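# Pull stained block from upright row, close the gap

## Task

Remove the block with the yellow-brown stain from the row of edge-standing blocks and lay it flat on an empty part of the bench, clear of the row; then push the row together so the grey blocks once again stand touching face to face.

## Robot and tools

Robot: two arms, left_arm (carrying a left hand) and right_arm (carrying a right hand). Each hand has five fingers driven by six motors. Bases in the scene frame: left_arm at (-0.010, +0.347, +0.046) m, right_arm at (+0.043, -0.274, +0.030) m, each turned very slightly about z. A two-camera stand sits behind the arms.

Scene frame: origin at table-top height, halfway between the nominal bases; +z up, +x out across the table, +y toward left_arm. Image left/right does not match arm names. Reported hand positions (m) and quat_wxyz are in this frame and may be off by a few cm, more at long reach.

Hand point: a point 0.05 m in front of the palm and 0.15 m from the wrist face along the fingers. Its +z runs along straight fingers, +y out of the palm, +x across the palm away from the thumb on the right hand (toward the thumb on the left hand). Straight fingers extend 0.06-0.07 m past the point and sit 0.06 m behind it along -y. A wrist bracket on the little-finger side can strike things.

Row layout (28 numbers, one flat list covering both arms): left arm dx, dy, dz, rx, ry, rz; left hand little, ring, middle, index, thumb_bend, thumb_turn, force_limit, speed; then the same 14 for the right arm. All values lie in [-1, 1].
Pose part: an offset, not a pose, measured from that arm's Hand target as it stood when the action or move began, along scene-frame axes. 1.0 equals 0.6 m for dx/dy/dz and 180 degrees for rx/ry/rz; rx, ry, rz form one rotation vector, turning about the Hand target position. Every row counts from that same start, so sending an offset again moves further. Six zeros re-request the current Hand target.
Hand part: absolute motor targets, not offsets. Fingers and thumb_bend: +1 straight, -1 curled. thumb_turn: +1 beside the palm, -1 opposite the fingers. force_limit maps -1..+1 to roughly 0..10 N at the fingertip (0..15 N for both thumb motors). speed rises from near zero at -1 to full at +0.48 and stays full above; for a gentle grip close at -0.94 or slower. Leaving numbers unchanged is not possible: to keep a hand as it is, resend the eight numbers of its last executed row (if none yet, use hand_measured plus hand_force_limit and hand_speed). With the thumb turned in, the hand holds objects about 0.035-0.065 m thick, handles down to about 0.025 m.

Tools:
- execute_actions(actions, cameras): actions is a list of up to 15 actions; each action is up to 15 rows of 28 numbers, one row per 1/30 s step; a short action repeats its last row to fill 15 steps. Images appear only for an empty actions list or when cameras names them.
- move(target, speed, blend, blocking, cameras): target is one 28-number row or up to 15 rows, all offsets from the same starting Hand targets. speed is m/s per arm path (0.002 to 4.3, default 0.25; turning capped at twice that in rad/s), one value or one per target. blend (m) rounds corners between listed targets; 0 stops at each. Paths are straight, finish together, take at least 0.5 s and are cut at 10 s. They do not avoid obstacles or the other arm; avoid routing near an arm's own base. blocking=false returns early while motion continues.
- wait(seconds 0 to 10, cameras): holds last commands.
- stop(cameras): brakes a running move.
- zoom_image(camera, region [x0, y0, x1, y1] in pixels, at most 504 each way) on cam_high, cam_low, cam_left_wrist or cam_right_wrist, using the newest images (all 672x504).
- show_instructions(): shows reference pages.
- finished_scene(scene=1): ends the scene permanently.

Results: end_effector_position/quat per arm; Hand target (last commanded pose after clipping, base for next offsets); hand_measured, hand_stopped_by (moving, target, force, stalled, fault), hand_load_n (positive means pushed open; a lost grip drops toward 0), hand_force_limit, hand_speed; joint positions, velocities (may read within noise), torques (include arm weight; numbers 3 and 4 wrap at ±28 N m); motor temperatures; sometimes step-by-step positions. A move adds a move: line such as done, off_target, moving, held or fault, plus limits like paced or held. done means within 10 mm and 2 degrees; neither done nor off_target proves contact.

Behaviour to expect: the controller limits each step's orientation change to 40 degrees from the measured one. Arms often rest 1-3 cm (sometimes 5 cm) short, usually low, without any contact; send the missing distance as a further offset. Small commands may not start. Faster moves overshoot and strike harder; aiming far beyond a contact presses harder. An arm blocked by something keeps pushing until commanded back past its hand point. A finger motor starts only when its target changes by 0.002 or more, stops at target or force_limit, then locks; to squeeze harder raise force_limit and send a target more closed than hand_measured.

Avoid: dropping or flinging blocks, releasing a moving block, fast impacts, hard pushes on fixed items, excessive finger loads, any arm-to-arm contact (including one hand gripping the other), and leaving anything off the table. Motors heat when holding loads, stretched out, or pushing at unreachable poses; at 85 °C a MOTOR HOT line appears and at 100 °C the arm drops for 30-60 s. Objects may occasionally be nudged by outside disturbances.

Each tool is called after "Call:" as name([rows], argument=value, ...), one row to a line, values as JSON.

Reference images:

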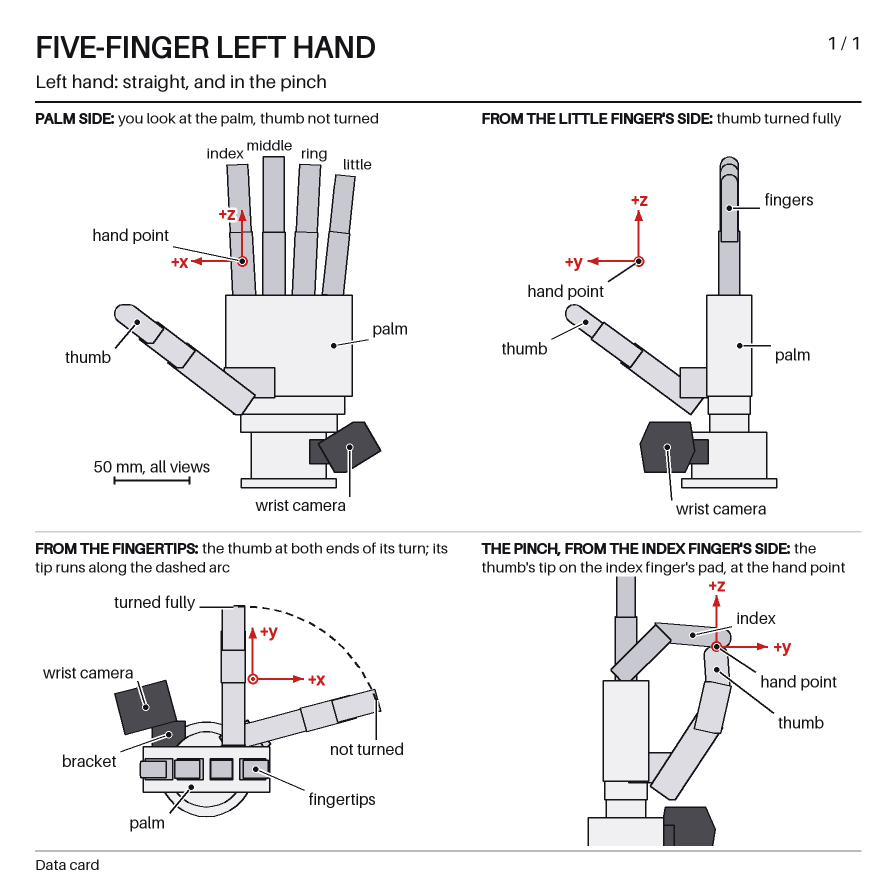

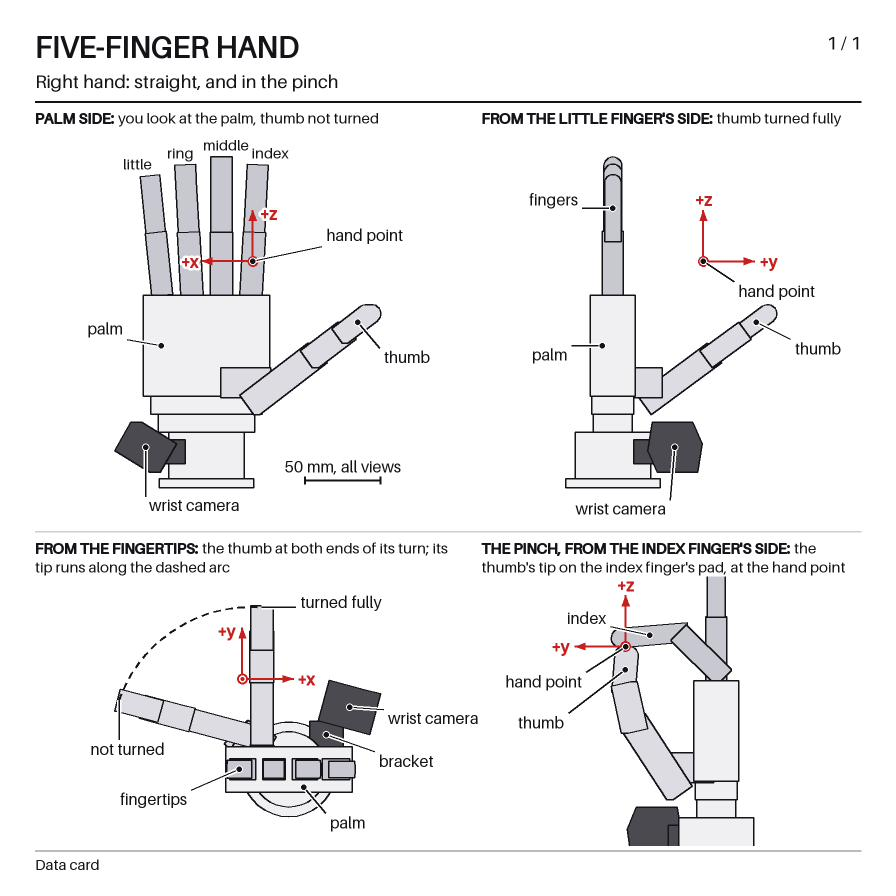

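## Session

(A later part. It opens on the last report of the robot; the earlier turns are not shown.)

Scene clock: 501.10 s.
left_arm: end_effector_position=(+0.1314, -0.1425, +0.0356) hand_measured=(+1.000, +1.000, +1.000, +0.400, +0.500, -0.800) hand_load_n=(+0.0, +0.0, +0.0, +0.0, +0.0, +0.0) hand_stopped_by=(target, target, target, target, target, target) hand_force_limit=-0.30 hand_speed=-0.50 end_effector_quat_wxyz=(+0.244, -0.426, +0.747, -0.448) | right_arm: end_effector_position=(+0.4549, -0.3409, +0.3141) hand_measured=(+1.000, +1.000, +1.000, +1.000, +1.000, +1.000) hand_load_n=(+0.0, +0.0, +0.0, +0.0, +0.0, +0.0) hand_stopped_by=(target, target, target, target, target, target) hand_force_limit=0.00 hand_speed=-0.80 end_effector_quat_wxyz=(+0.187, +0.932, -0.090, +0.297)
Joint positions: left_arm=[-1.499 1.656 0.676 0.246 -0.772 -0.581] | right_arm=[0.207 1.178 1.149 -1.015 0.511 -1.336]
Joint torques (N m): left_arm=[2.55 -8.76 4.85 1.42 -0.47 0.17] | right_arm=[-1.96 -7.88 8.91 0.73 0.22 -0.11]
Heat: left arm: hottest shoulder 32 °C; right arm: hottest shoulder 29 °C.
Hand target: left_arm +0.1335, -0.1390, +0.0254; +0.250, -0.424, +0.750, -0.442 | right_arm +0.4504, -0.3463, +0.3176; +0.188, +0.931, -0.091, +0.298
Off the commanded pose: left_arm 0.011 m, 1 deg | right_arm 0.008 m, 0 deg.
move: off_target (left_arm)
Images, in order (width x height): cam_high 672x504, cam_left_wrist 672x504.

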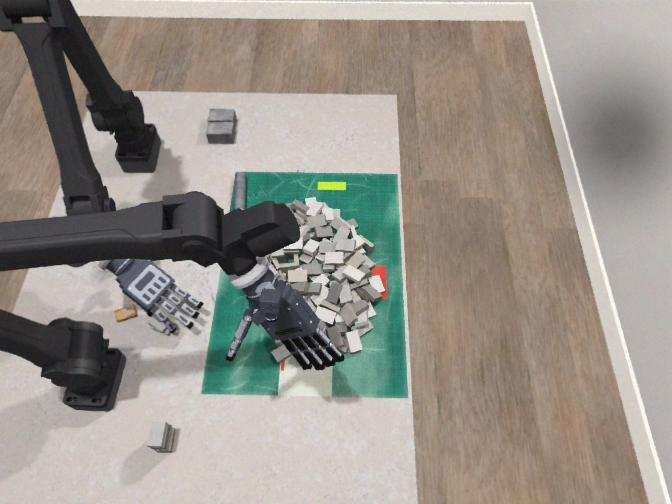

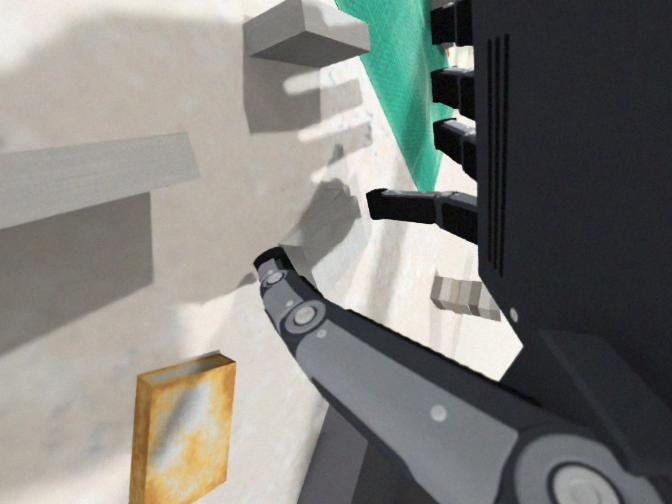

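Call:
move(target=[-0.002,-0.013,0.008,0,0,0,1,1,1,0.4,0.5,-0.8,-0.3,-0.5,0,0,0,0,0,0,1,1,1,1,1,1,0,-0.8], speed=0.06, cameras=["cam_high","cam_left_wrist"])

Call:
zoom_image(camera="cam_high", region=[130, 285, 190, 345])

Call:
zoom_image(camera="cam_left_wrist", region=[180, 150, 430, 350])

Scene clock: 503.27 s.
left_arm: end_effector_position=(+0.1320, -0.1419, +0.0355) hand_measured=(+1.000, +1.000, +1.000, +0.400, +0.500, -0.800) hand_load_n=(+0.0, -0.5, +0.0, -0.5, +0.0, +0.0) hand_stopped_by=(target, target, target, target, target, target) hand_force_limit=-0.30 hand_speed=-0.50 end_effector_quat_wxyz=(+0.246, -0.427, +0.747, -0.447) | right_arm: end_effector_position=(+0.4549, -0.3409, +0.3141) hand_measured=(+1.000, +1.000, +1.000, +1.000, +1.000, +1.000) hand_load_n=(+0.0, +0.0, +0.0, +0.0, +0.0, +0.0) hand_stopped_by=(target, target, target, target, target, target) hand_force_limit=0.00 hand_speed=-0.80 end_effector_quat_wxyz=(+0.187, +0.932, -0.090, +0.297)
Joint positions: left_arm=[-1.499 1.656 0.676 0.244 -0.775 -0.581] | right_arm=[0.207 1.178 1.149 -1.015 0.511 -1.336]
Joint torques (N m): left_arm=[1.96 -8.29 6.39 0.76 -0.49 0.1] | right_arm=[-1.67 -8.23 8.8 0.73 0.27 -0.1]
Heat: left arm: hottest shoulder 32 °C; right arm: hottest shoulder 28 °C.
Hand target: left_arm +0.1323, -0.1468, +0.0303; +0.250, -0.424, +0.750, -0.442 | right_arm +0.4504, -0.3463, +0.3176; +0.188, +0.931, -0.091, +0.298
Off the commanded pose: left_arm 0.007 m, 1 deg | right_arm 0.008 m, 0 deg.
move: done
Images, in order (width x height): cam_high 672x504, cam_left_wrist 672x504.

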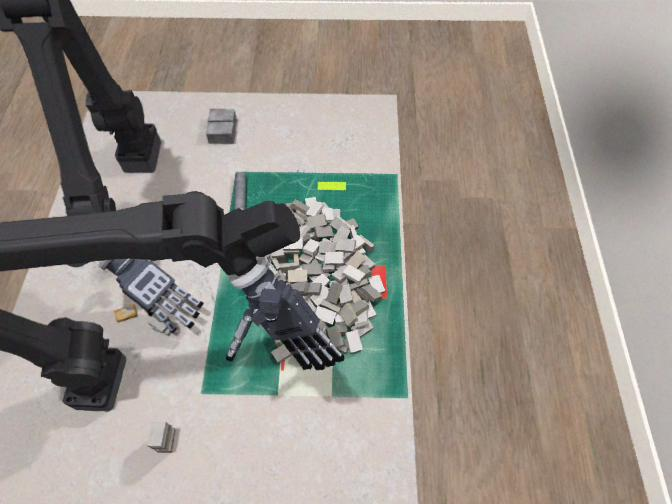

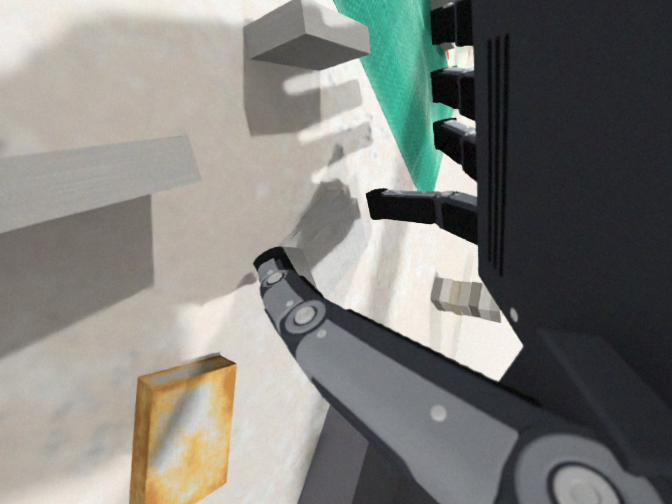

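Scaled by 8.400 from the camera's 672x504 image, which has a finer 960x720 frame.

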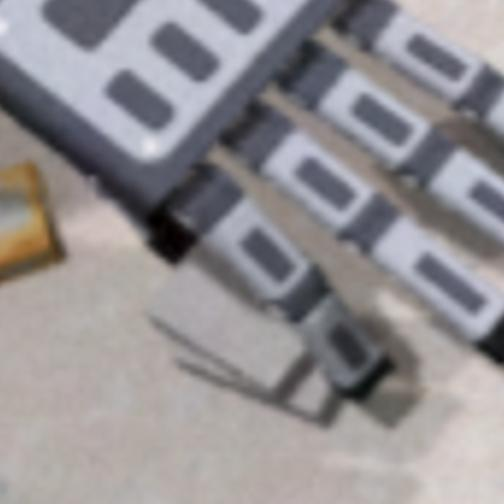

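Scaled by 2.016 from the camera's 672x504 image, which has a finer 960x720 frame.

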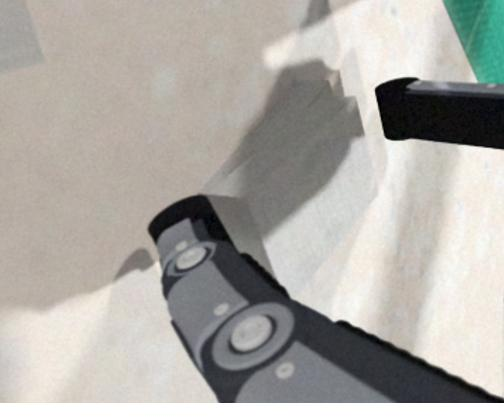

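Call:
move(target=[-0.003,-0.013,0.002,0,0,0,1,1,1,0.4,0.5,-0.8,-0.3,-0.5,0,0,0,0,0,0,1,1,1,1,1,1,0,-0.8], speed=0.06, cameras=["cam_left_wrist"])

Call:
zoom_image(camera="cam_left_wrist", region=[180, 150, 430, 350])

Scene clock: 504.50 s.
left_arm: end_effector_position=(+0.1326, -0.1403, +0.0307) hand_measured=(+1.000, +1.000, +1.000, +0.400, +0.500, -0.800) hand_load_n=(+0.0, -0.5, +0.0, +0.0, +0.0, +0.0) hand_stopped_by=(target, target, target, target, target, target) hand_force_limit=-0.30 hand_speed=-0.50 end_effector_quat_wxyz=(+0.252, -0.425, +0.750, -0.439) | right_arm: end_effector_position=(+0.4549, -0.3409, +0.3141) hand_measured=(+1.000, +1.000, +1.000, +1.000, +1.000, +1.000) hand_load_n=(+0.0, +0.0, +0.0, +0.0, +0.0, +0.0) hand_stopped_by=(target, target, target, target, target, target) hand_force_limit=0.00 hand_speed=-0.80 end_effector_quat_wxyz=(+0.187, +0.932, -0.090, +0.297)
Joint positions: left_arm=[-1.499 1.666 0.683 0.228 -0.78 -0.581] | right_arm=[0.207 1.178 1.149 -1.015 0.511 -1.336]
Joint torques (N m): left_arm=[1.49 -8.23 7.71 0.77 -0.5 0.08] | right_arm=[-2.43 -8.18 8.77 0.66 0.26 -0.11]
Heat: left arm: hottest shoulder 32 °C; right arm: hottest shoulder 28 °C.
Hand target: left_arm +0.1305, -0.1546, +0.0314; +0.250, -0.424, +0.750, -0.442 | right_arm +0.4504, -0.3463, +0.3176; +0.188, +0.931, -0.091, +0.298
Off the commanded pose: left_arm 0.015 m, 0 deg | right_arm 0.008 m, 0 deg.
move: off_target (left_arm)
Images, in order (width x height): cam_left_wrist 672x504.

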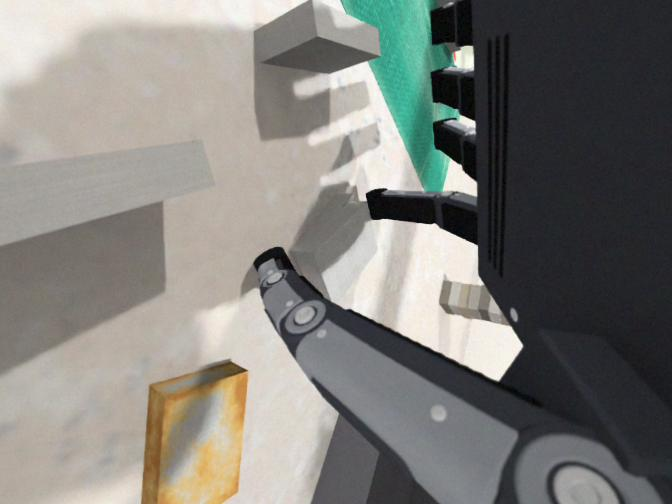

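Scaled by 2.016 from the camera's 672x504 image, which has a finer 960x720 frame.

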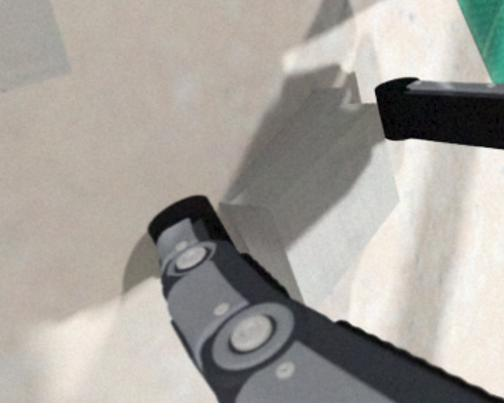

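Call:
move(target=[0.0,-0.003,0.014,0,0,0,1,1,1,0.4,0.5,-0.8,-0.3,-0.5,0,0,0,0,0,0,1,1,1,1,1,1,0,-0.8], speed=0.06, cameras=["cam_left_wrist","cam_high"])

Call:
zoom_image(camera="cam_left_wrist", region=[180, 150, 430, 350])

Call:
zoom_image(camera="cam_high", region=[130, 285, 190, 345])

Scene clock: 505.90 s.
left_arm: end_effector_position=(+0.1326, -0.1389, +0.0294) hand_measured=(+1.000, +1.000, +1.000, +0.400, +0.500, -0.800) hand_load_n=(+0.0, +0.0, +0.0, +0.0, +0.0, +0.0) hand_stopped_by=(target, target, target, target, target, target) hand_force_limit=-0.30 hand_speed=-0.50 end_effector_quat_wxyz=(+0.255, -0.423, +0.755, -0.431) | right_arm: end_effector_position=(+0.4549, -0.3409, +0.3141) hand_measured=(+1.000, +1.000, +1.000, +1.000, +1.000, +1.000) hand_load_n=(+0.0, +0.0, -0.5, +0.0, +0.0, +0.0) hand_stopped_by=(target, target, target, target, target, target) hand_force_limit=0.00 hand_speed=-0.80 end_effector_quat_wxyz=(+0.187, +0.932, -0.090, +0.297)
Joint positions: left_arm=[-1.499 1.666 0.691 0.198 -0.78 -0.581] | right_arm=[0.207 1.178 1.149 -1.015 0.511 -1.336]
Joint torques (N m): left_arm=[1.49 -9.58 7.69 0.62 -0.54 0.11] | right_arm=[-2.02 -8 8.91 0.83 0.24 -0.1]
Heat: left arm: hottest shoulder 32 °C; right arm: hottest shoulder 28 °C.
Hand target: left_arm +0.1305, -0.1565, +0.0399; +0.250, -0.424, +0.750, -0.442 | right_arm +0.4504, -0.3463, +0.3176; +0.188, +0.931, -0.091, +0.298
Off the commanded pose: left_arm 0.020 m, 1 deg | right_arm 0.008 m, 0 deg.
move: off_target (left_arm)
Images, in order (width x height): cam_high 672x504, cam_left_wrist 672x504.

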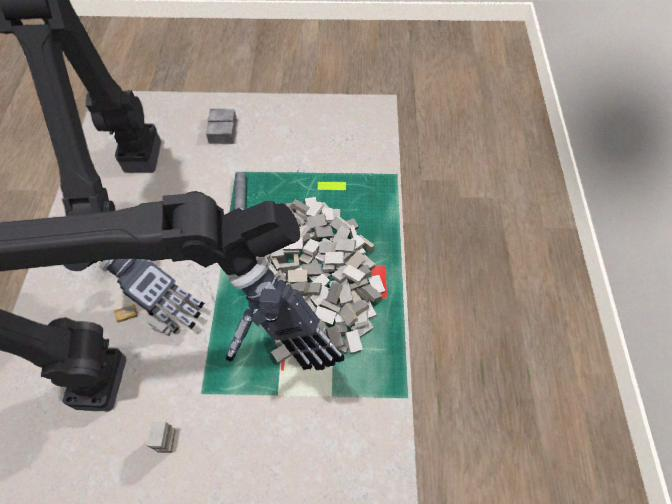

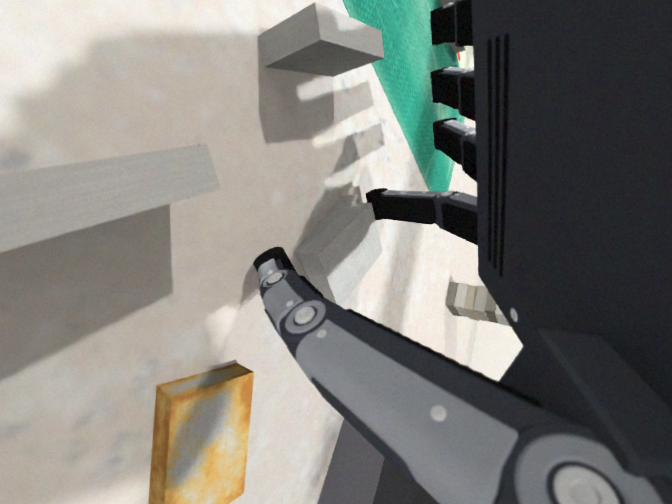

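Scaled by 2.016 from the camera's 672x504 image, which has a finer 960x720 frame.

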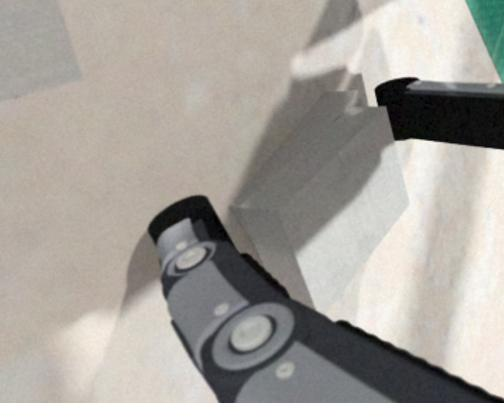

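Scaled by 8.400 from the camera's 672x504 image, which has a finer 960x720 frame.

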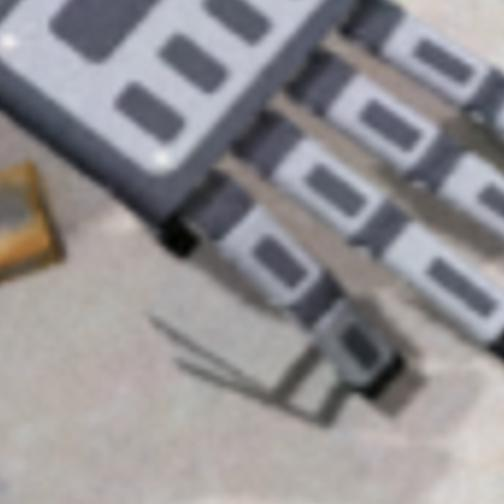

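Call:
move([
  [0.0033,0.0192,0.0467,0,0,0,1,1,1,0.4,0.5,-0.8,-0.3,-0.5,0,0,0,0,0,0,1,1,1,1,1,1,0,-0.8],
  [0.0033,0.0233,-0.0067,0,0,0,1,1,1,0.4,0.5,-0.8,-0.3,-0.5,0,0,0,0,0,0,1,1,1,1,1,1,0,-0.8],
  [0.0033,0.0225,-0.0238,0,0,0,1,1,1,0.4,0.5,-0.8,-0.3,-0.5,0,0,0,0,0,0,1,1,1,1,1,1,0,-0.8],
], speed=0.08, cameras=["cam_left_wrist","cam_high"])

Call:
zoom_image(camera="cam_left_wrist", region=[180, 150, 430, 350])

Call:
zoom_image(camera="cam_high", region=[130, 285, 190, 345])

Scene clock: 509.17 s.
left_arm: end_effector_position=(+0.1328, -0.1446, +0.0348) hand_measured=(+1.000, +1.000, +1.000, +0.400, +0.500, -0.800) hand_load_n=(+0.0, +0.0, +0.0, +0.0, +0.0, +0.0) hand_stopped_by=(target, target, target, target, target, target) hand_force_limit=-0.30 hand_speed=-0.50 end_effector_quat_wxyz=(+0.248, -0.427, +0.747, -0.446) | right_arm: end_effector_position=(+0.4549, -0.3409, +0.3141) hand_measured=(+1.000, +1.000, +1.000, +1.000, +1.000, +1.000) hand_load_n=(+0.0, +0.0, +0.0, +0.0, +0.0, +0.5) hand_stopped_by=(target, target, target, target, target, target) hand_force_limit=0.00 hand_speed=-0.80 end_effector_quat_wxyz=(+0.187, +0.932, -0.090, +0.297)
Joint positions: left_arm=[-1.499 1.664 0.686 0.239 -0.778 -0.581] | right_arm=[0.207 1.178 1.149 -1.015 0.511 -1.336]
Joint torques (N m): left_arm=[1.55 -8.06 4.9 1.26 -0.34 0.13] | right_arm=[-1.26 -7.82 8.95 0.72 0.24 -0.09]
Heat: left arm: hottest shoulder 32 °C; right arm: hottest shoulder 28 °C.
Hand target: left_arm +0.1325, -0.1428, +0.0254; +0.250, -0.424, +0.750, -0.442 | right_arm +0.4504, -0.3463, +0.3176; +0.188, +0.931, -0.091, +0.298
Off the commanded pose: left_arm 0.009 m, 1 deg | right_arm 0.008 m, 0 deg.
move: done
Images, in order (width x height): cam_high 672x504, cam_left_wrist 672x504.

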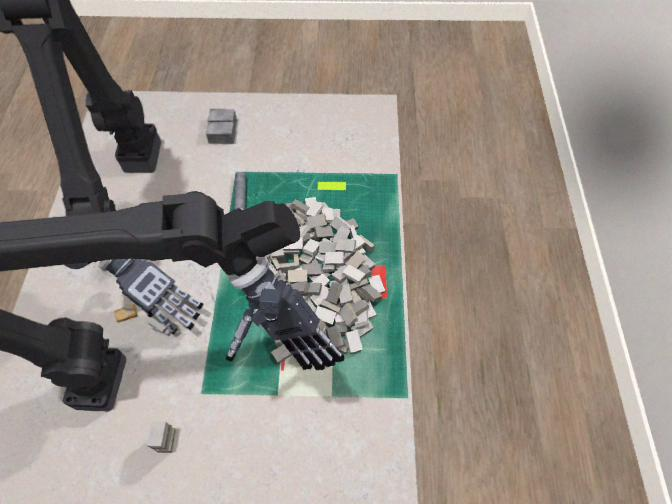

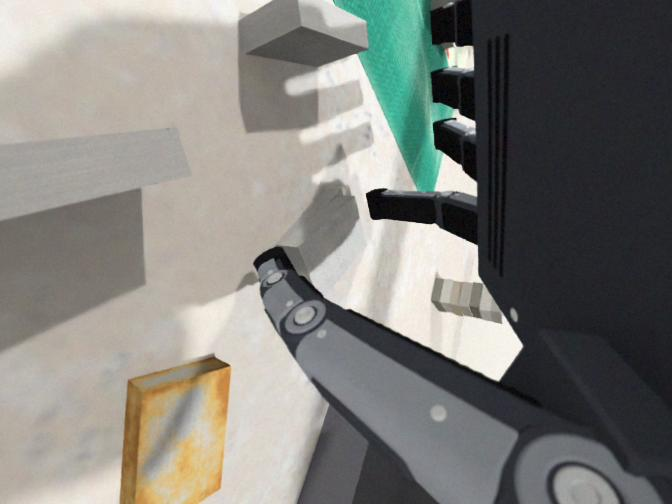

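Scaled by 2.016 from the camera's 672x504 image, which has a finer 960x720 frame.

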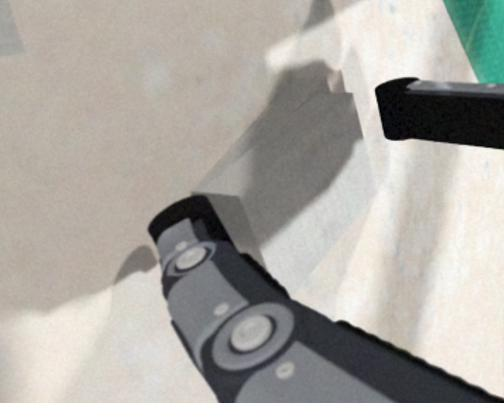

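Scaled by 8.400 from the camera's 672x504 image, which has a finer 960x720 frame.

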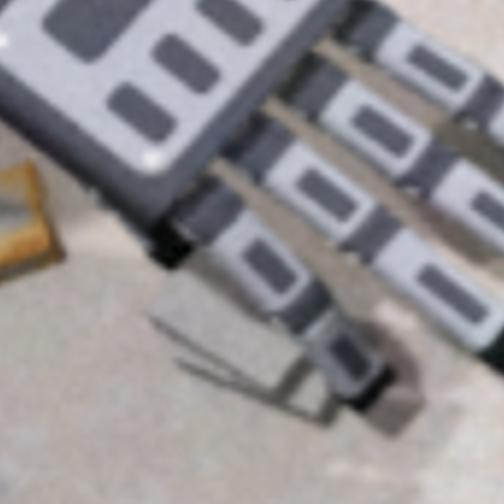

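Call:
move([
  [0.0,0.0,0.003,0,0,0,1,1,1,0.0,0.5,-0.8,-0.3,-0.92,0,0,0,0,0,0,1,1,1,1,1,1,0,-0.8],
], speed=0.06, cameras=["cam_left_wrist","cam_high"])

Call:
zoom_image(camera="cam_left_wrist", region=[180, 150, 430, 350])

Call:
zoom_image(camera="cam_high", region=[130, 285, 190, 345])

Scene clock: 511.00 s.
left_arm: end_effector_position=(+0.1328, -0.1446, +0.0348) hand_measured=(+1.000, +1.000, +1.000, +0.170, +0.500, -0.800) hand_load_n=(+0.0, +0.0, +0.0, +4.5, +2.5, -0.5) hand_stopped_by=(target, target, target, force, target, target) hand_force_limit=-0.30 hand_speed=-0.92 end_effector_quat_wxyz=(+0.248, -0.427, +0.747, -0.446) | right_arm: end_effector_position=(+0.4549, -0.3409, +0.3141) hand_measured=(+1.000, +1.000, +1.000, +1.000, +1.000, +1.000) hand_load_n=(+0.0, +0.0, +0.0, +0.0, +0.0, +0.0) hand_stopped_by=(target, target, target, target, target, target) hand_force_limit=0.00 hand_speed=-0.80 end_effector_quat_wxyz=(+0.187, +0.932, -0.090, +0.297)
Joint positions: left_arm=[-1.499 1.664 0.686 0.239 -0.778 -0.581] | right_arm=[0.207 1.178 1.149 -1.015 0.511 -1.336]
Joint torques (N m): left_arm=[2.08 -8.59 4.98 1.32 -0.34 0.11] | right_arm=[-1.38 -8.23 8.9 0.84 0.23 -0.09]
Heat: left arm: hottest shoulder 32 °C; right arm: hottest shoulder 28 °C.
Hand target: left_arm +0.1325, -0.1428, +0.0272; +0.250, -0.424, +0.750, -0.442 | right_arm +0.4504, -0.3463, +0.3176; +0.188, +0.931, -0.091, +0.298
Off the commanded pose: left_arm 0.008 m, 1 deg | right_arm 0.008 m, 0 deg.
move: done
Images, in order (width x height): cam_high 672x504, cam_left_wrist 672x504.

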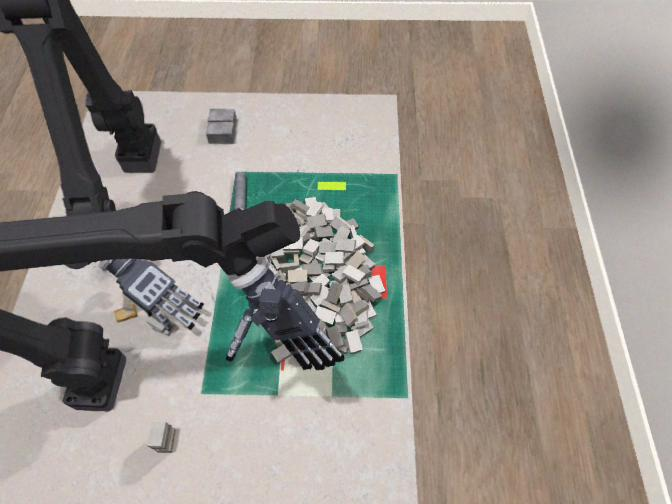

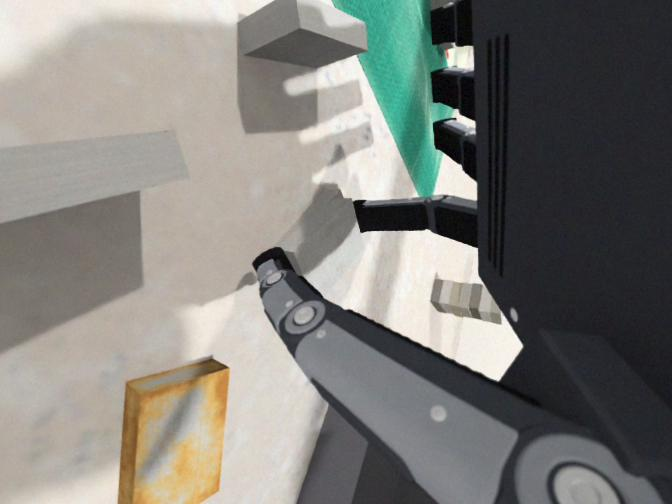

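Scaled by 2.016 from the camera's 672x504 image, which has a finer 960x720 frame.

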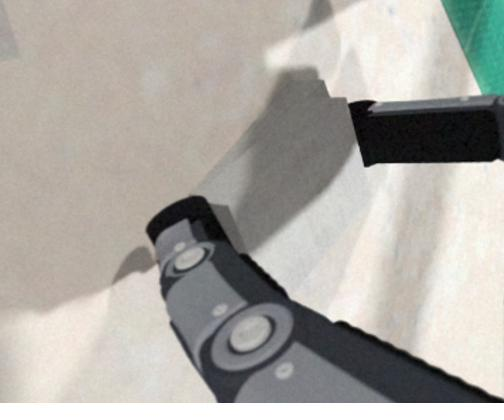

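Scaled by 8.400 from the camera's 672x504 image, which has a finer 960x720 frame.

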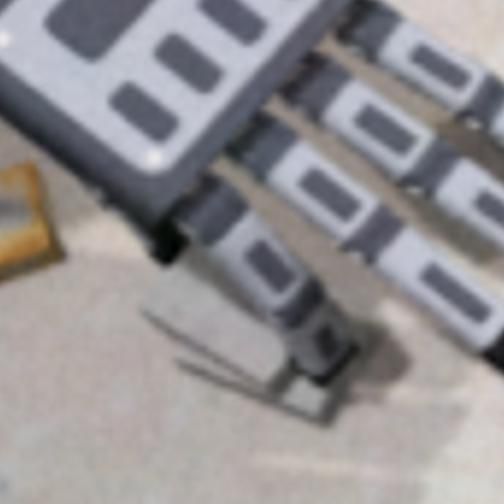

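Call:
move([
  [0.0,0.0,0.1,0,0,0,1,1,1,0.0,0.5,-0.8,-0.3,-0.92,0,0,0,0,0,0,1,1,1,1,1,1,0,-0.8],
], speed=0.06, cameras=["cam_left_wrist","cam_high"])

Call:
zoom_image(camera="cam_left_wrist", region=[220, 170, 400, 330])

Call:
zoom_image(camera="cam_high", region=[120, 260, 220, 340])

Scene clock: 513.07 s.
left_arm: end_effector_position=(+0.1304, -0.1234, +0.0624) hand_measured=(+1.000, +1.000, +1.000, +0.170, +0.500, -0.800) hand_load_n=(+0.0, +0.0, +0.0, +4.0, +3.0, -0.5) hand_stopped_by=(target, target, target, force, target, target) hand_force_limit=-0.30 hand_speed=-0.92 end_effector_quat_wxyz=(+0.258, -0.420, +0.762, -0.421) | right_arm: end_effector_position=(+0.4549, -0.3409, +0.3141) hand_measured=(+1.000, +1.000, +1.000, +1.000, +1.000, +1.000) hand_load_n=(+0.0, +0.0, +0.0, +0.0, +0.0, +0.0) hand_stopped_by=(target, target, target, target, target, target) hand_force_limit=0.00 hand_speed=-0.80 end_effector_quat_wxyz=(+0.187, +0.932, -0.090, +0.297)
Joint positions: left_arm=[-1.499 1.543 0.686 0.056 -0.777 -0.581] | right_arm=[0.207 1.178 1.149 -1.015 0.511 -1.336]
Joint torques (N m): left_arm=[1.85 -11.22 8.53 0.75 -0.43 0.12] | right_arm=[-1.79 -8.29 9.01 0.81 0.24 -0.06]
Heat: left arm: hottest shoulder 32 °C; right arm: hottest shoulder 28 °C.
Hand target: left_arm +0.1324, -0.1428, +0.0872; +0.250, -0.424, +0.750, -0.442 | right_arm +0.4504, -0.3463, +0.3176; +0.188, +0.931, -0.091, +0.298
Off the commanded pose: left_arm 0.032 m, 3 deg | right_arm 0.008 m, 0 deg.
move: off_target (left_arm)
Images, in order (width x height): cam_high 672x504, cam_left_wrist 672x504.

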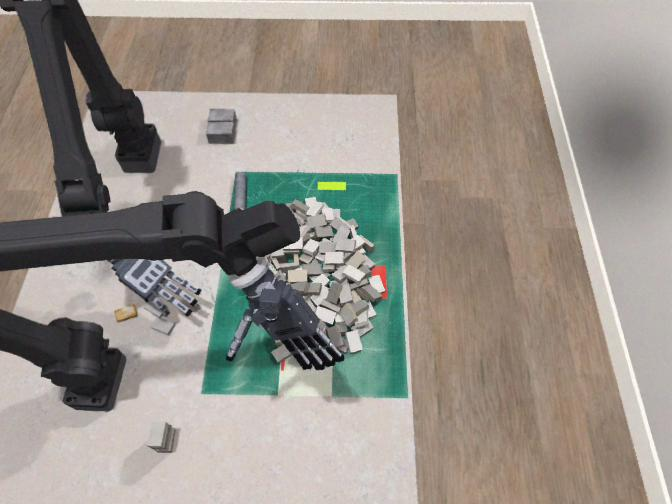

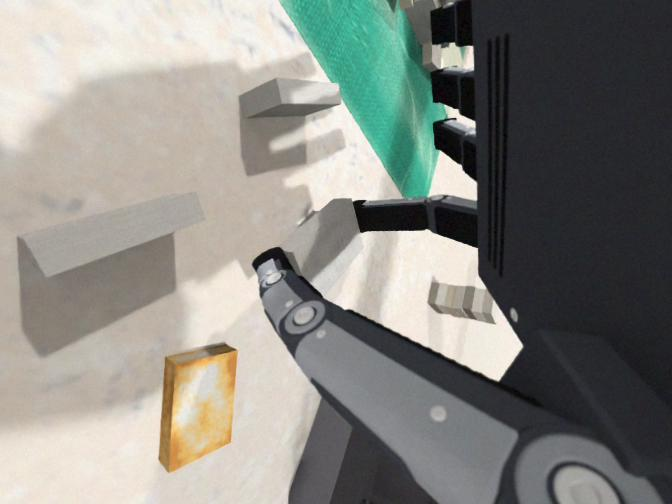

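Scaled by 2.800 from the camera's 672x504 image, which has a finer 960x720 frame.

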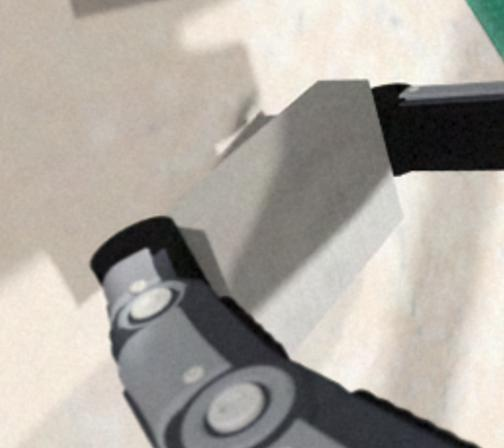

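Scaled by 5.040 from the camera's 672x504 image, which has a finer 960x720 frame.

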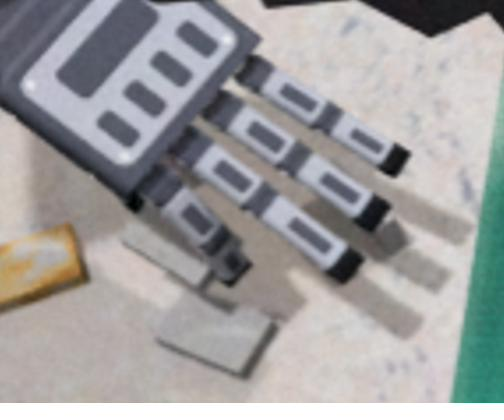

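Call:
move([
  [0.0,0.0,0.03,0,0,0,1,1,1,0.0,0.5,-0.8,-0.3,-0.92,0,0,0,0,0,0,1,1,1,1,1,1,0,-0.8],
  [0.0852,0.0278,0.03,0,0,-0.0389,1,1,1,0.0,0.5,-0.8,-0.3,-0.92,0,0,0,0,0,0,1,1,1,1,1,1,0,-0.8],
], speed=0.1, cameras=["cam_left_wrist","cam_high"])

Call:
zoom_image(camera="cam_left_wrist", region=[220, 170, 400, 330])

Call:
zoom_image(camera="cam_high", region=[120, 260, 220, 340])

Scene clock: 517.10 s.
left_arm: end_effector_position=(+0.1792, -0.1232, +0.0909) hand_measured=(+1.000, +1.000, +1.000, +0.170, +0.500, -0.800) hand_load_n=(+0.0, +0.0, +0.0, +3.5, +3.0, -0.5) hand_stopped_by=(target, target, target, force, target, target) hand_force_limit=-0.30 hand_speed=-0.92 end_effector_quat_wxyz=(+0.222, -0.378, +0.784, -0.440) | right_arm: end_effector_position=(+0.4549, -0.3409, +0.3141) hand_measured=(+1.000, +1.000, +1.000, +1.000, +1.000, +1.000) hand_load_n=(+0.0, +0.0, +0.0, +0.0, +0.0, +0.0) hand_stopped_by=(target, target, target, target, target, target) hand_force_limit=0.00 hand_speed=-0.80 end_effector_quat_wxyz=(+0.187, +0.932, -0.090, +0.297)
Joint positions: left_arm=[-1.328 1.469 0.673 0.151 -0.543 -0.352] | right_arm=[0.207 1.178 1.149 -1.015 0.511 -1.336]
Joint torques (N m): left_arm=[2.43 -10.17 6.09 1.85 -0.22 0.18] | right_arm=[-1.55 -7.77 8.94 0.64 0.28 -0.12]
Heat: left arm: hottest shoulder 32 °C; right arm: hottest shoulder 28 °C.
Hand target: left_arm +0.1836, -0.1262, +0.1054; +0.222, -0.377, +0.775, -0.456 | right_arm +0.4504, -0.3463, +0.3176; +0.188, +0.931, -0.091, +0.298
Off the commanded pose: left_arm 0.015 m, 2 deg | right_arm 0.008 m, 0 deg.
move: off_target (left_arm)
Images, in order (width x height): cam_high 672x504, cam_left_wrist 672x504.

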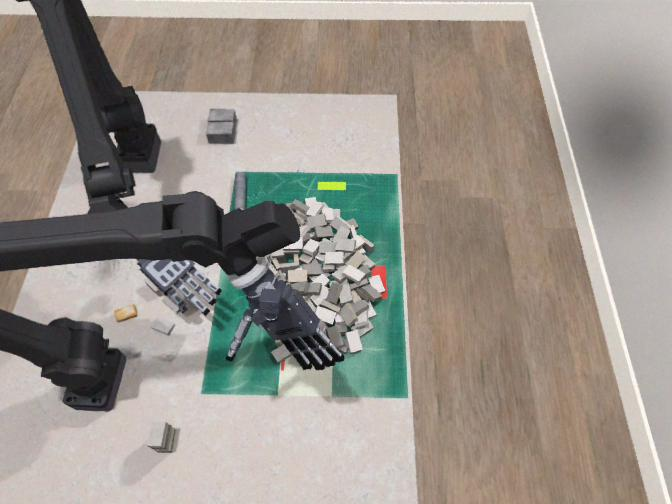

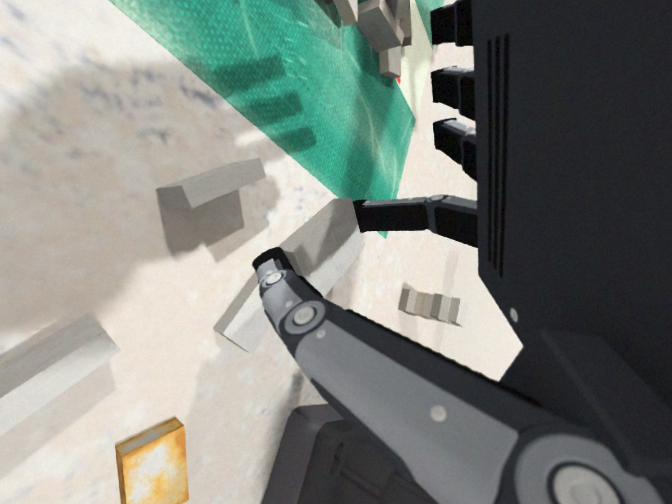

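Scaled by 2.800 from the camera's 672x504 image, which has a finer 960x720 frame.

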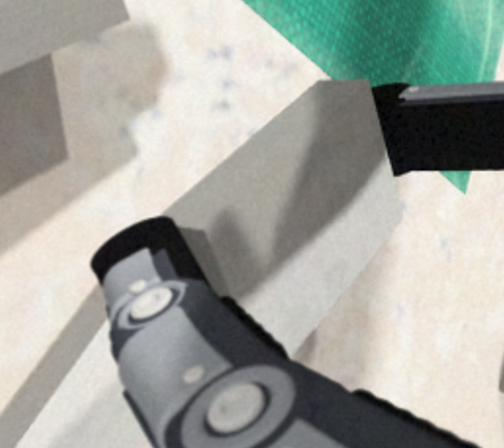

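Scaled by 5.040 from the camera's 672x504 image, which has a finer 960x720 frame.

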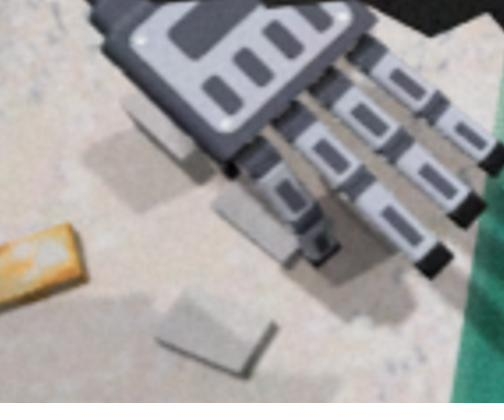

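Call:
move([
  [0.008,0.0133,-0.08,0,0,0,1,1,1,0.0,0.5,-0.8,-0.3,-0.92,0,0,0,0,0,0,1,1,1,1,1,1,0,-0.8],
  [0.008,0.0133,-0.108,0,0,0,1,1,1,0.0,0.5,-0.8,-0.3,-0.92,0,0,0,0,0,0,1,1,1,1,1,1,0,-0.8],
], speed=0.08, cameras=["cam_left_wrist","cam_high"])

Call:
zoom_image(camera="cam_left_wrist", region=[220, 170, 400, 330])

Call:
zoom_image(camera="cam_high", region=[150, 270, 220, 340])

Scene clock: 519.77 s.
left_arm: end_effector_position=(+0.1836, -0.1179, +0.0432) hand_measured=(+1.000, +1.000, +1.000, +0.170, +0.500, -0.800) hand_load_n=(+0.0, +0.0, +0.0, +4.0, +3.0, -0.5) hand_stopped_by=(target, target, target, force, target, target) hand_force_limit=-0.30 hand_speed=-0.92 end_effector_quat_wxyz=(+0.219, -0.378, +0.776, -0.455) | right_arm: end_effector_position=(+0.4549, -0.3409, +0.3141) hand_measured=(+1.000, +1.000, +1.000, +1.000, +1.000, +1.000) hand_load_n=(+0.0, +0.0, -0.5, +0.0, +0.0, +0.0) hand_stopped_by=(target, target, target, target, target, target) hand_force_limit=0.00 hand_speed=-0.80 end_effector_quat_wxyz=(+0.187, +0.932, -0.090, +0.297)
Joint positions: left_arm=[-1.312 1.596 0.601 0.392 -0.527 -0.339] | right_arm=[0.207 1.178 1.149 -1.015 0.511 -1.336]
Joint torques (N m): left_arm=[2.78 -8.06 5.3 1.74 -0.23 0.21] | right_arm=[-1.79 -8 8.75 0.91 0.26 -0.06]
Heat: left arm: hottest shoulder 32 °C; right arm: hottest shoulder 28 °C.
Hand target: left_arm +0.1885, -0.1182, +0.0406; +0.222, -0.377, +0.775, -0.456 | right_arm +0.4504, -0.3463, +0.3176; +0.188, +0.931, -0.091, +0.298
Off the commanded pose: left_arm 0.006 m, 0 deg | right_arm 0.008 m, 0 deg.
move: done
Images, in order (width x height): cam_high 672x504, cam_left_wrist 672x504.

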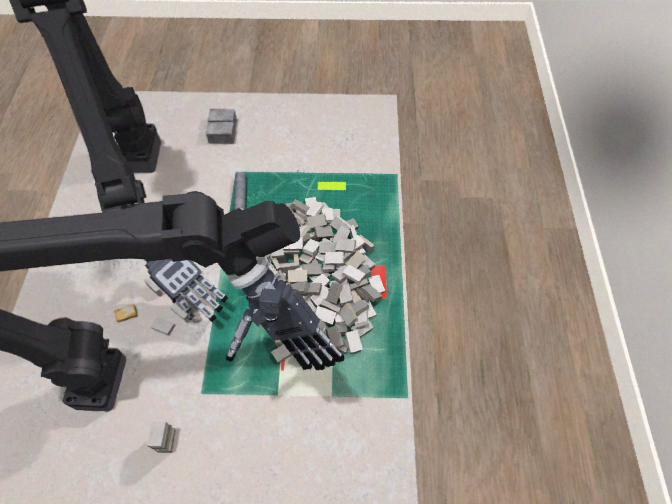

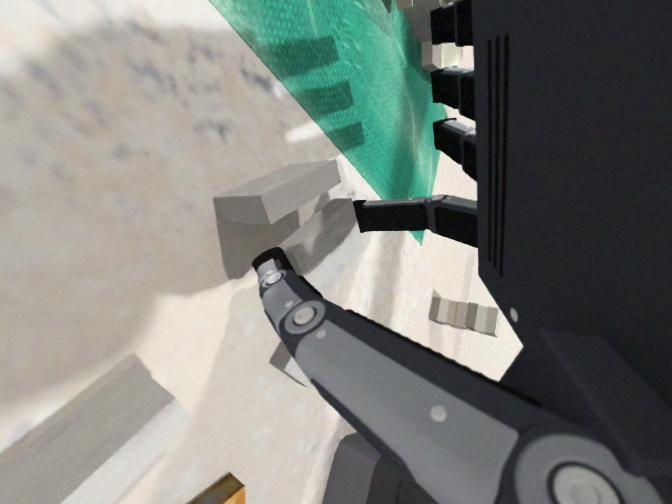

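Scaled by 2.800 from the camera's 672x504 image, which has a finer 960x720 frame.

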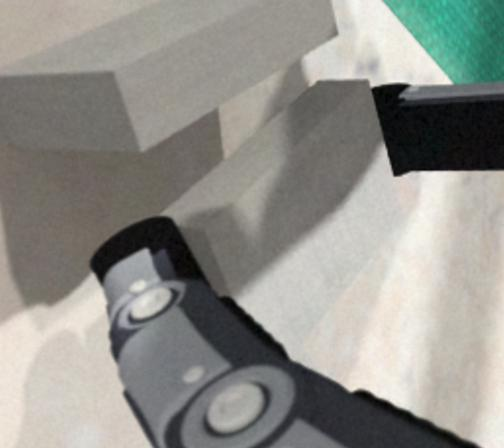

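Scaled by 7.200 from the camera's 672x504 image, which has a finer 960x720 frame.

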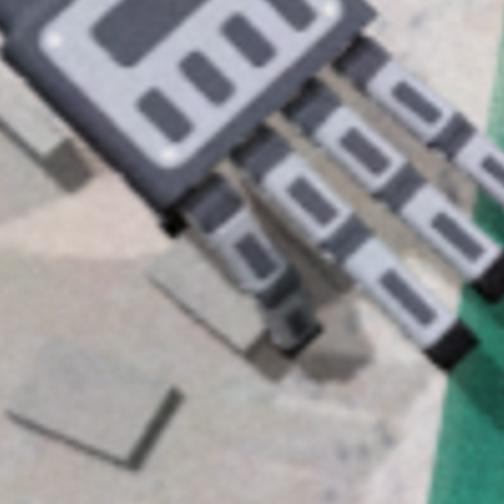

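Call:
move([
  [0.0,0.0,-0.008,0,0,0,1,1,1,0.175,0.5,-0.8,-0.3,-0.95,0,0,0,0,0,0,1,1,1,1,1,1,0,-0.8],
], speed=0.06, cameras=["cam_left_wrist"])

Call:
zoom_image(camera="cam_left_wrist", region=[220, 170, 400, 330])

Scene clock: 521.30 s.
left_arm: end_effector_position=(+0.1840, -0.1193, +0.0406) hand_measured=(+1.000, +1.000, +1.000, +0.176, +0.500, -0.800) hand_load_n=(+0.0, +0.0, +0.0, +2.0, +2.0, -0.5) hand_stopped_by=(target, target, target, target, target, target) hand_force_limit=-0.30 hand_speed=-0.95 end_effector_quat_wxyz=(+0.219, -0.379, +0.775, -0.457) | right_arm: end_effector_position=(+0.4549, -0.3409, +0.3141) hand_measured=(+1.000, +1.000, +1.000, +1.000, +1.000, +1.000) hand_load_n=(+0.0, +0.0, +0.0, +0.0, +0.0, +0.0) hand_stopped_by=(target, target, target, target, target, target) hand_force_limit=0.00 hand_speed=-0.80 end_effector_quat_wxyz=(+0.187, +0.932, -0.090, +0.297)
Joint positions: left_arm=[-1.312 1.609 0.601 0.409 -0.527 -0.339] | right_arm=[0.207 1.178 1.149 -1.015 0.511 -1.336]
Joint torques (N m): left_arm=[2.61 -7.71 4.94 1.76 -0.2 0.22] | right_arm=[-1.49 -7.77 8.83 0.69 0.26 -0.06]
Heat: left arm: hottest shoulder 32 °C; right arm: hottest shoulder 28 °C.
Hand target: left_arm +0.1884, -0.1181, +0.0356; +0.222, -0.377, +0.775, -0.456 | right_arm +0.4504, -0.3463, +0.3176; +0.188, +0.931, -0.091, +0.298
Off the commanded pose: left_arm 0.007 m, 0 deg | right_arm 0.008 m, 0 deg.
move: done
Images, in order (width x height): cam_left_wrist 672x504.

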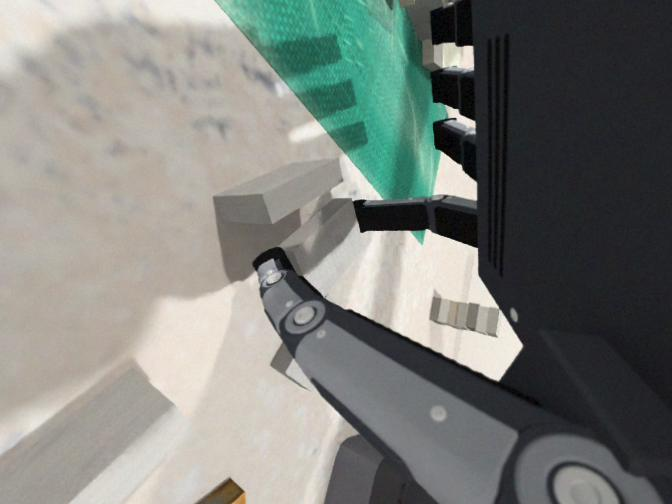

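Scaled by 2.800 from the camera's 672x504 image, which has a finer 960x720 frame.

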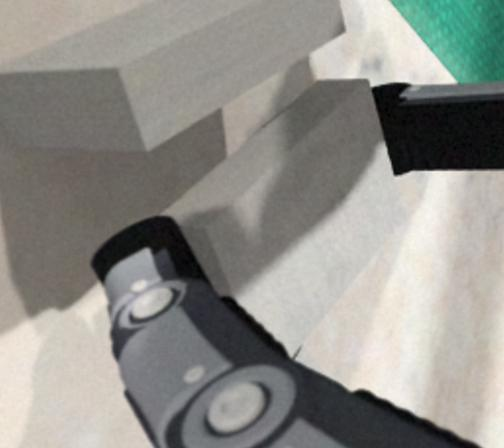

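Call:
move([
  [0.0,0.0,0.0,0,0,0,1,1,1,0.1785,0.5,-0.8,-0.3,-0.95,0,0,0,0,0,0,1,1,1,1,1,1,0,-0.8],
], speed=0.06, cameras=["cam_left_wrist"])

Call:
zoom_image(camera="cam_left_wrist", region=[220, 170, 400, 330])

Scene clock: 522.17 s.
left_arm: end_effector_position=(+0.1841, -0.1194, +0.0407) hand_measured=(+1.000, +1.000, +1.000, +0.178, +0.500, -0.800) hand_load_n=(+0.0, +0.0, +0.0, +1.5, +1.5, -0.5) hand_stopped_by=(target, target, target, target, target, target) hand_force_limit=-0.30 hand_speed=-0.95 end_effector_quat_wxyz=(+0.218, -0.379, +0.775, -0.457) | right_arm: end_effector_position=(+0.4549, -0.3409, +0.3141) hand_measured=(+1.000, +1.000, +1.000, +1.000, +1.000, +1.000) hand_load_n=(+0.0, +0.0, +0.0, +0.0, +0.0, +0.0) hand_stopped_by=(target, target, target, target, target, target) hand_force_limit=0.00 hand_speed=-0.80 end_effector_quat_wxyz=(+0.187, +0.932, -0.090, +0.297)
Joint positions: left_arm=[-1.312 1.609 0.601 0.409 -0.527 -0.339] | right_arm=[0.207 1.178 1.149 -1.015 0.511 -1.336]
Joint torques (N m): left_arm=[2.55 -8 5.08 1.76 -0.22 0.22] | right_arm=[-1.67 -7.65 8.9 0.7 0.24 -0.04]
Heat: left arm: hottest shoulder 32 °C; right arm: hottest shoulder 28 °C.
Hand target: left_arm +0.1884, -0.1181, +0.0357; +0.222, -0.377, +0.775, -0.456 | right_arm +0.4504, -0.3463, +0.3176; +0.188, +0.931, -0.091, +0.298
Off the commanded pose: left_arm 0.007 m, 0 deg | right_arm 0.008 m, 0 deg.
move: done
Images, in order (width x height): cam_left_wrist 672x504.

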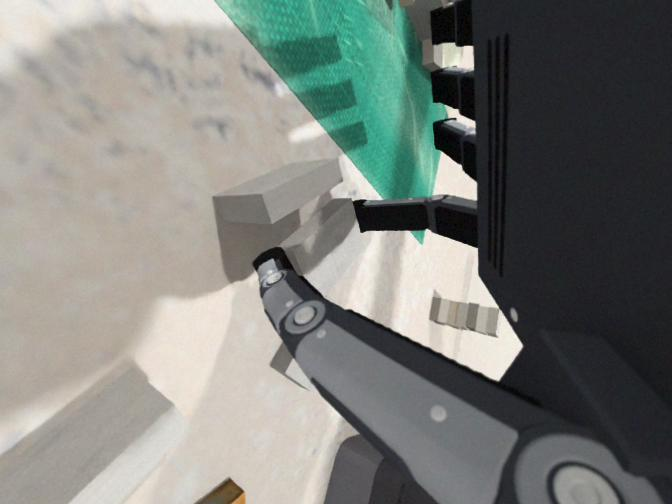

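Scaled by 2.800 from the camera's 672x504 image, which has a finer 960x720 frame.

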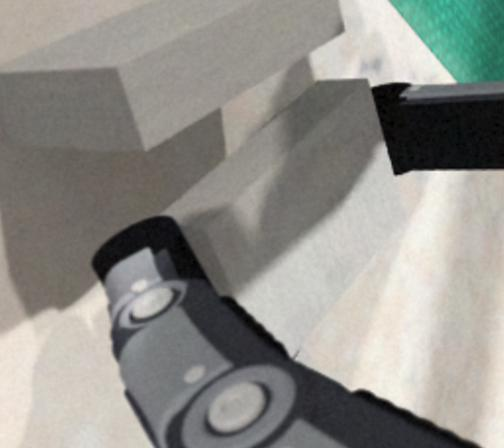

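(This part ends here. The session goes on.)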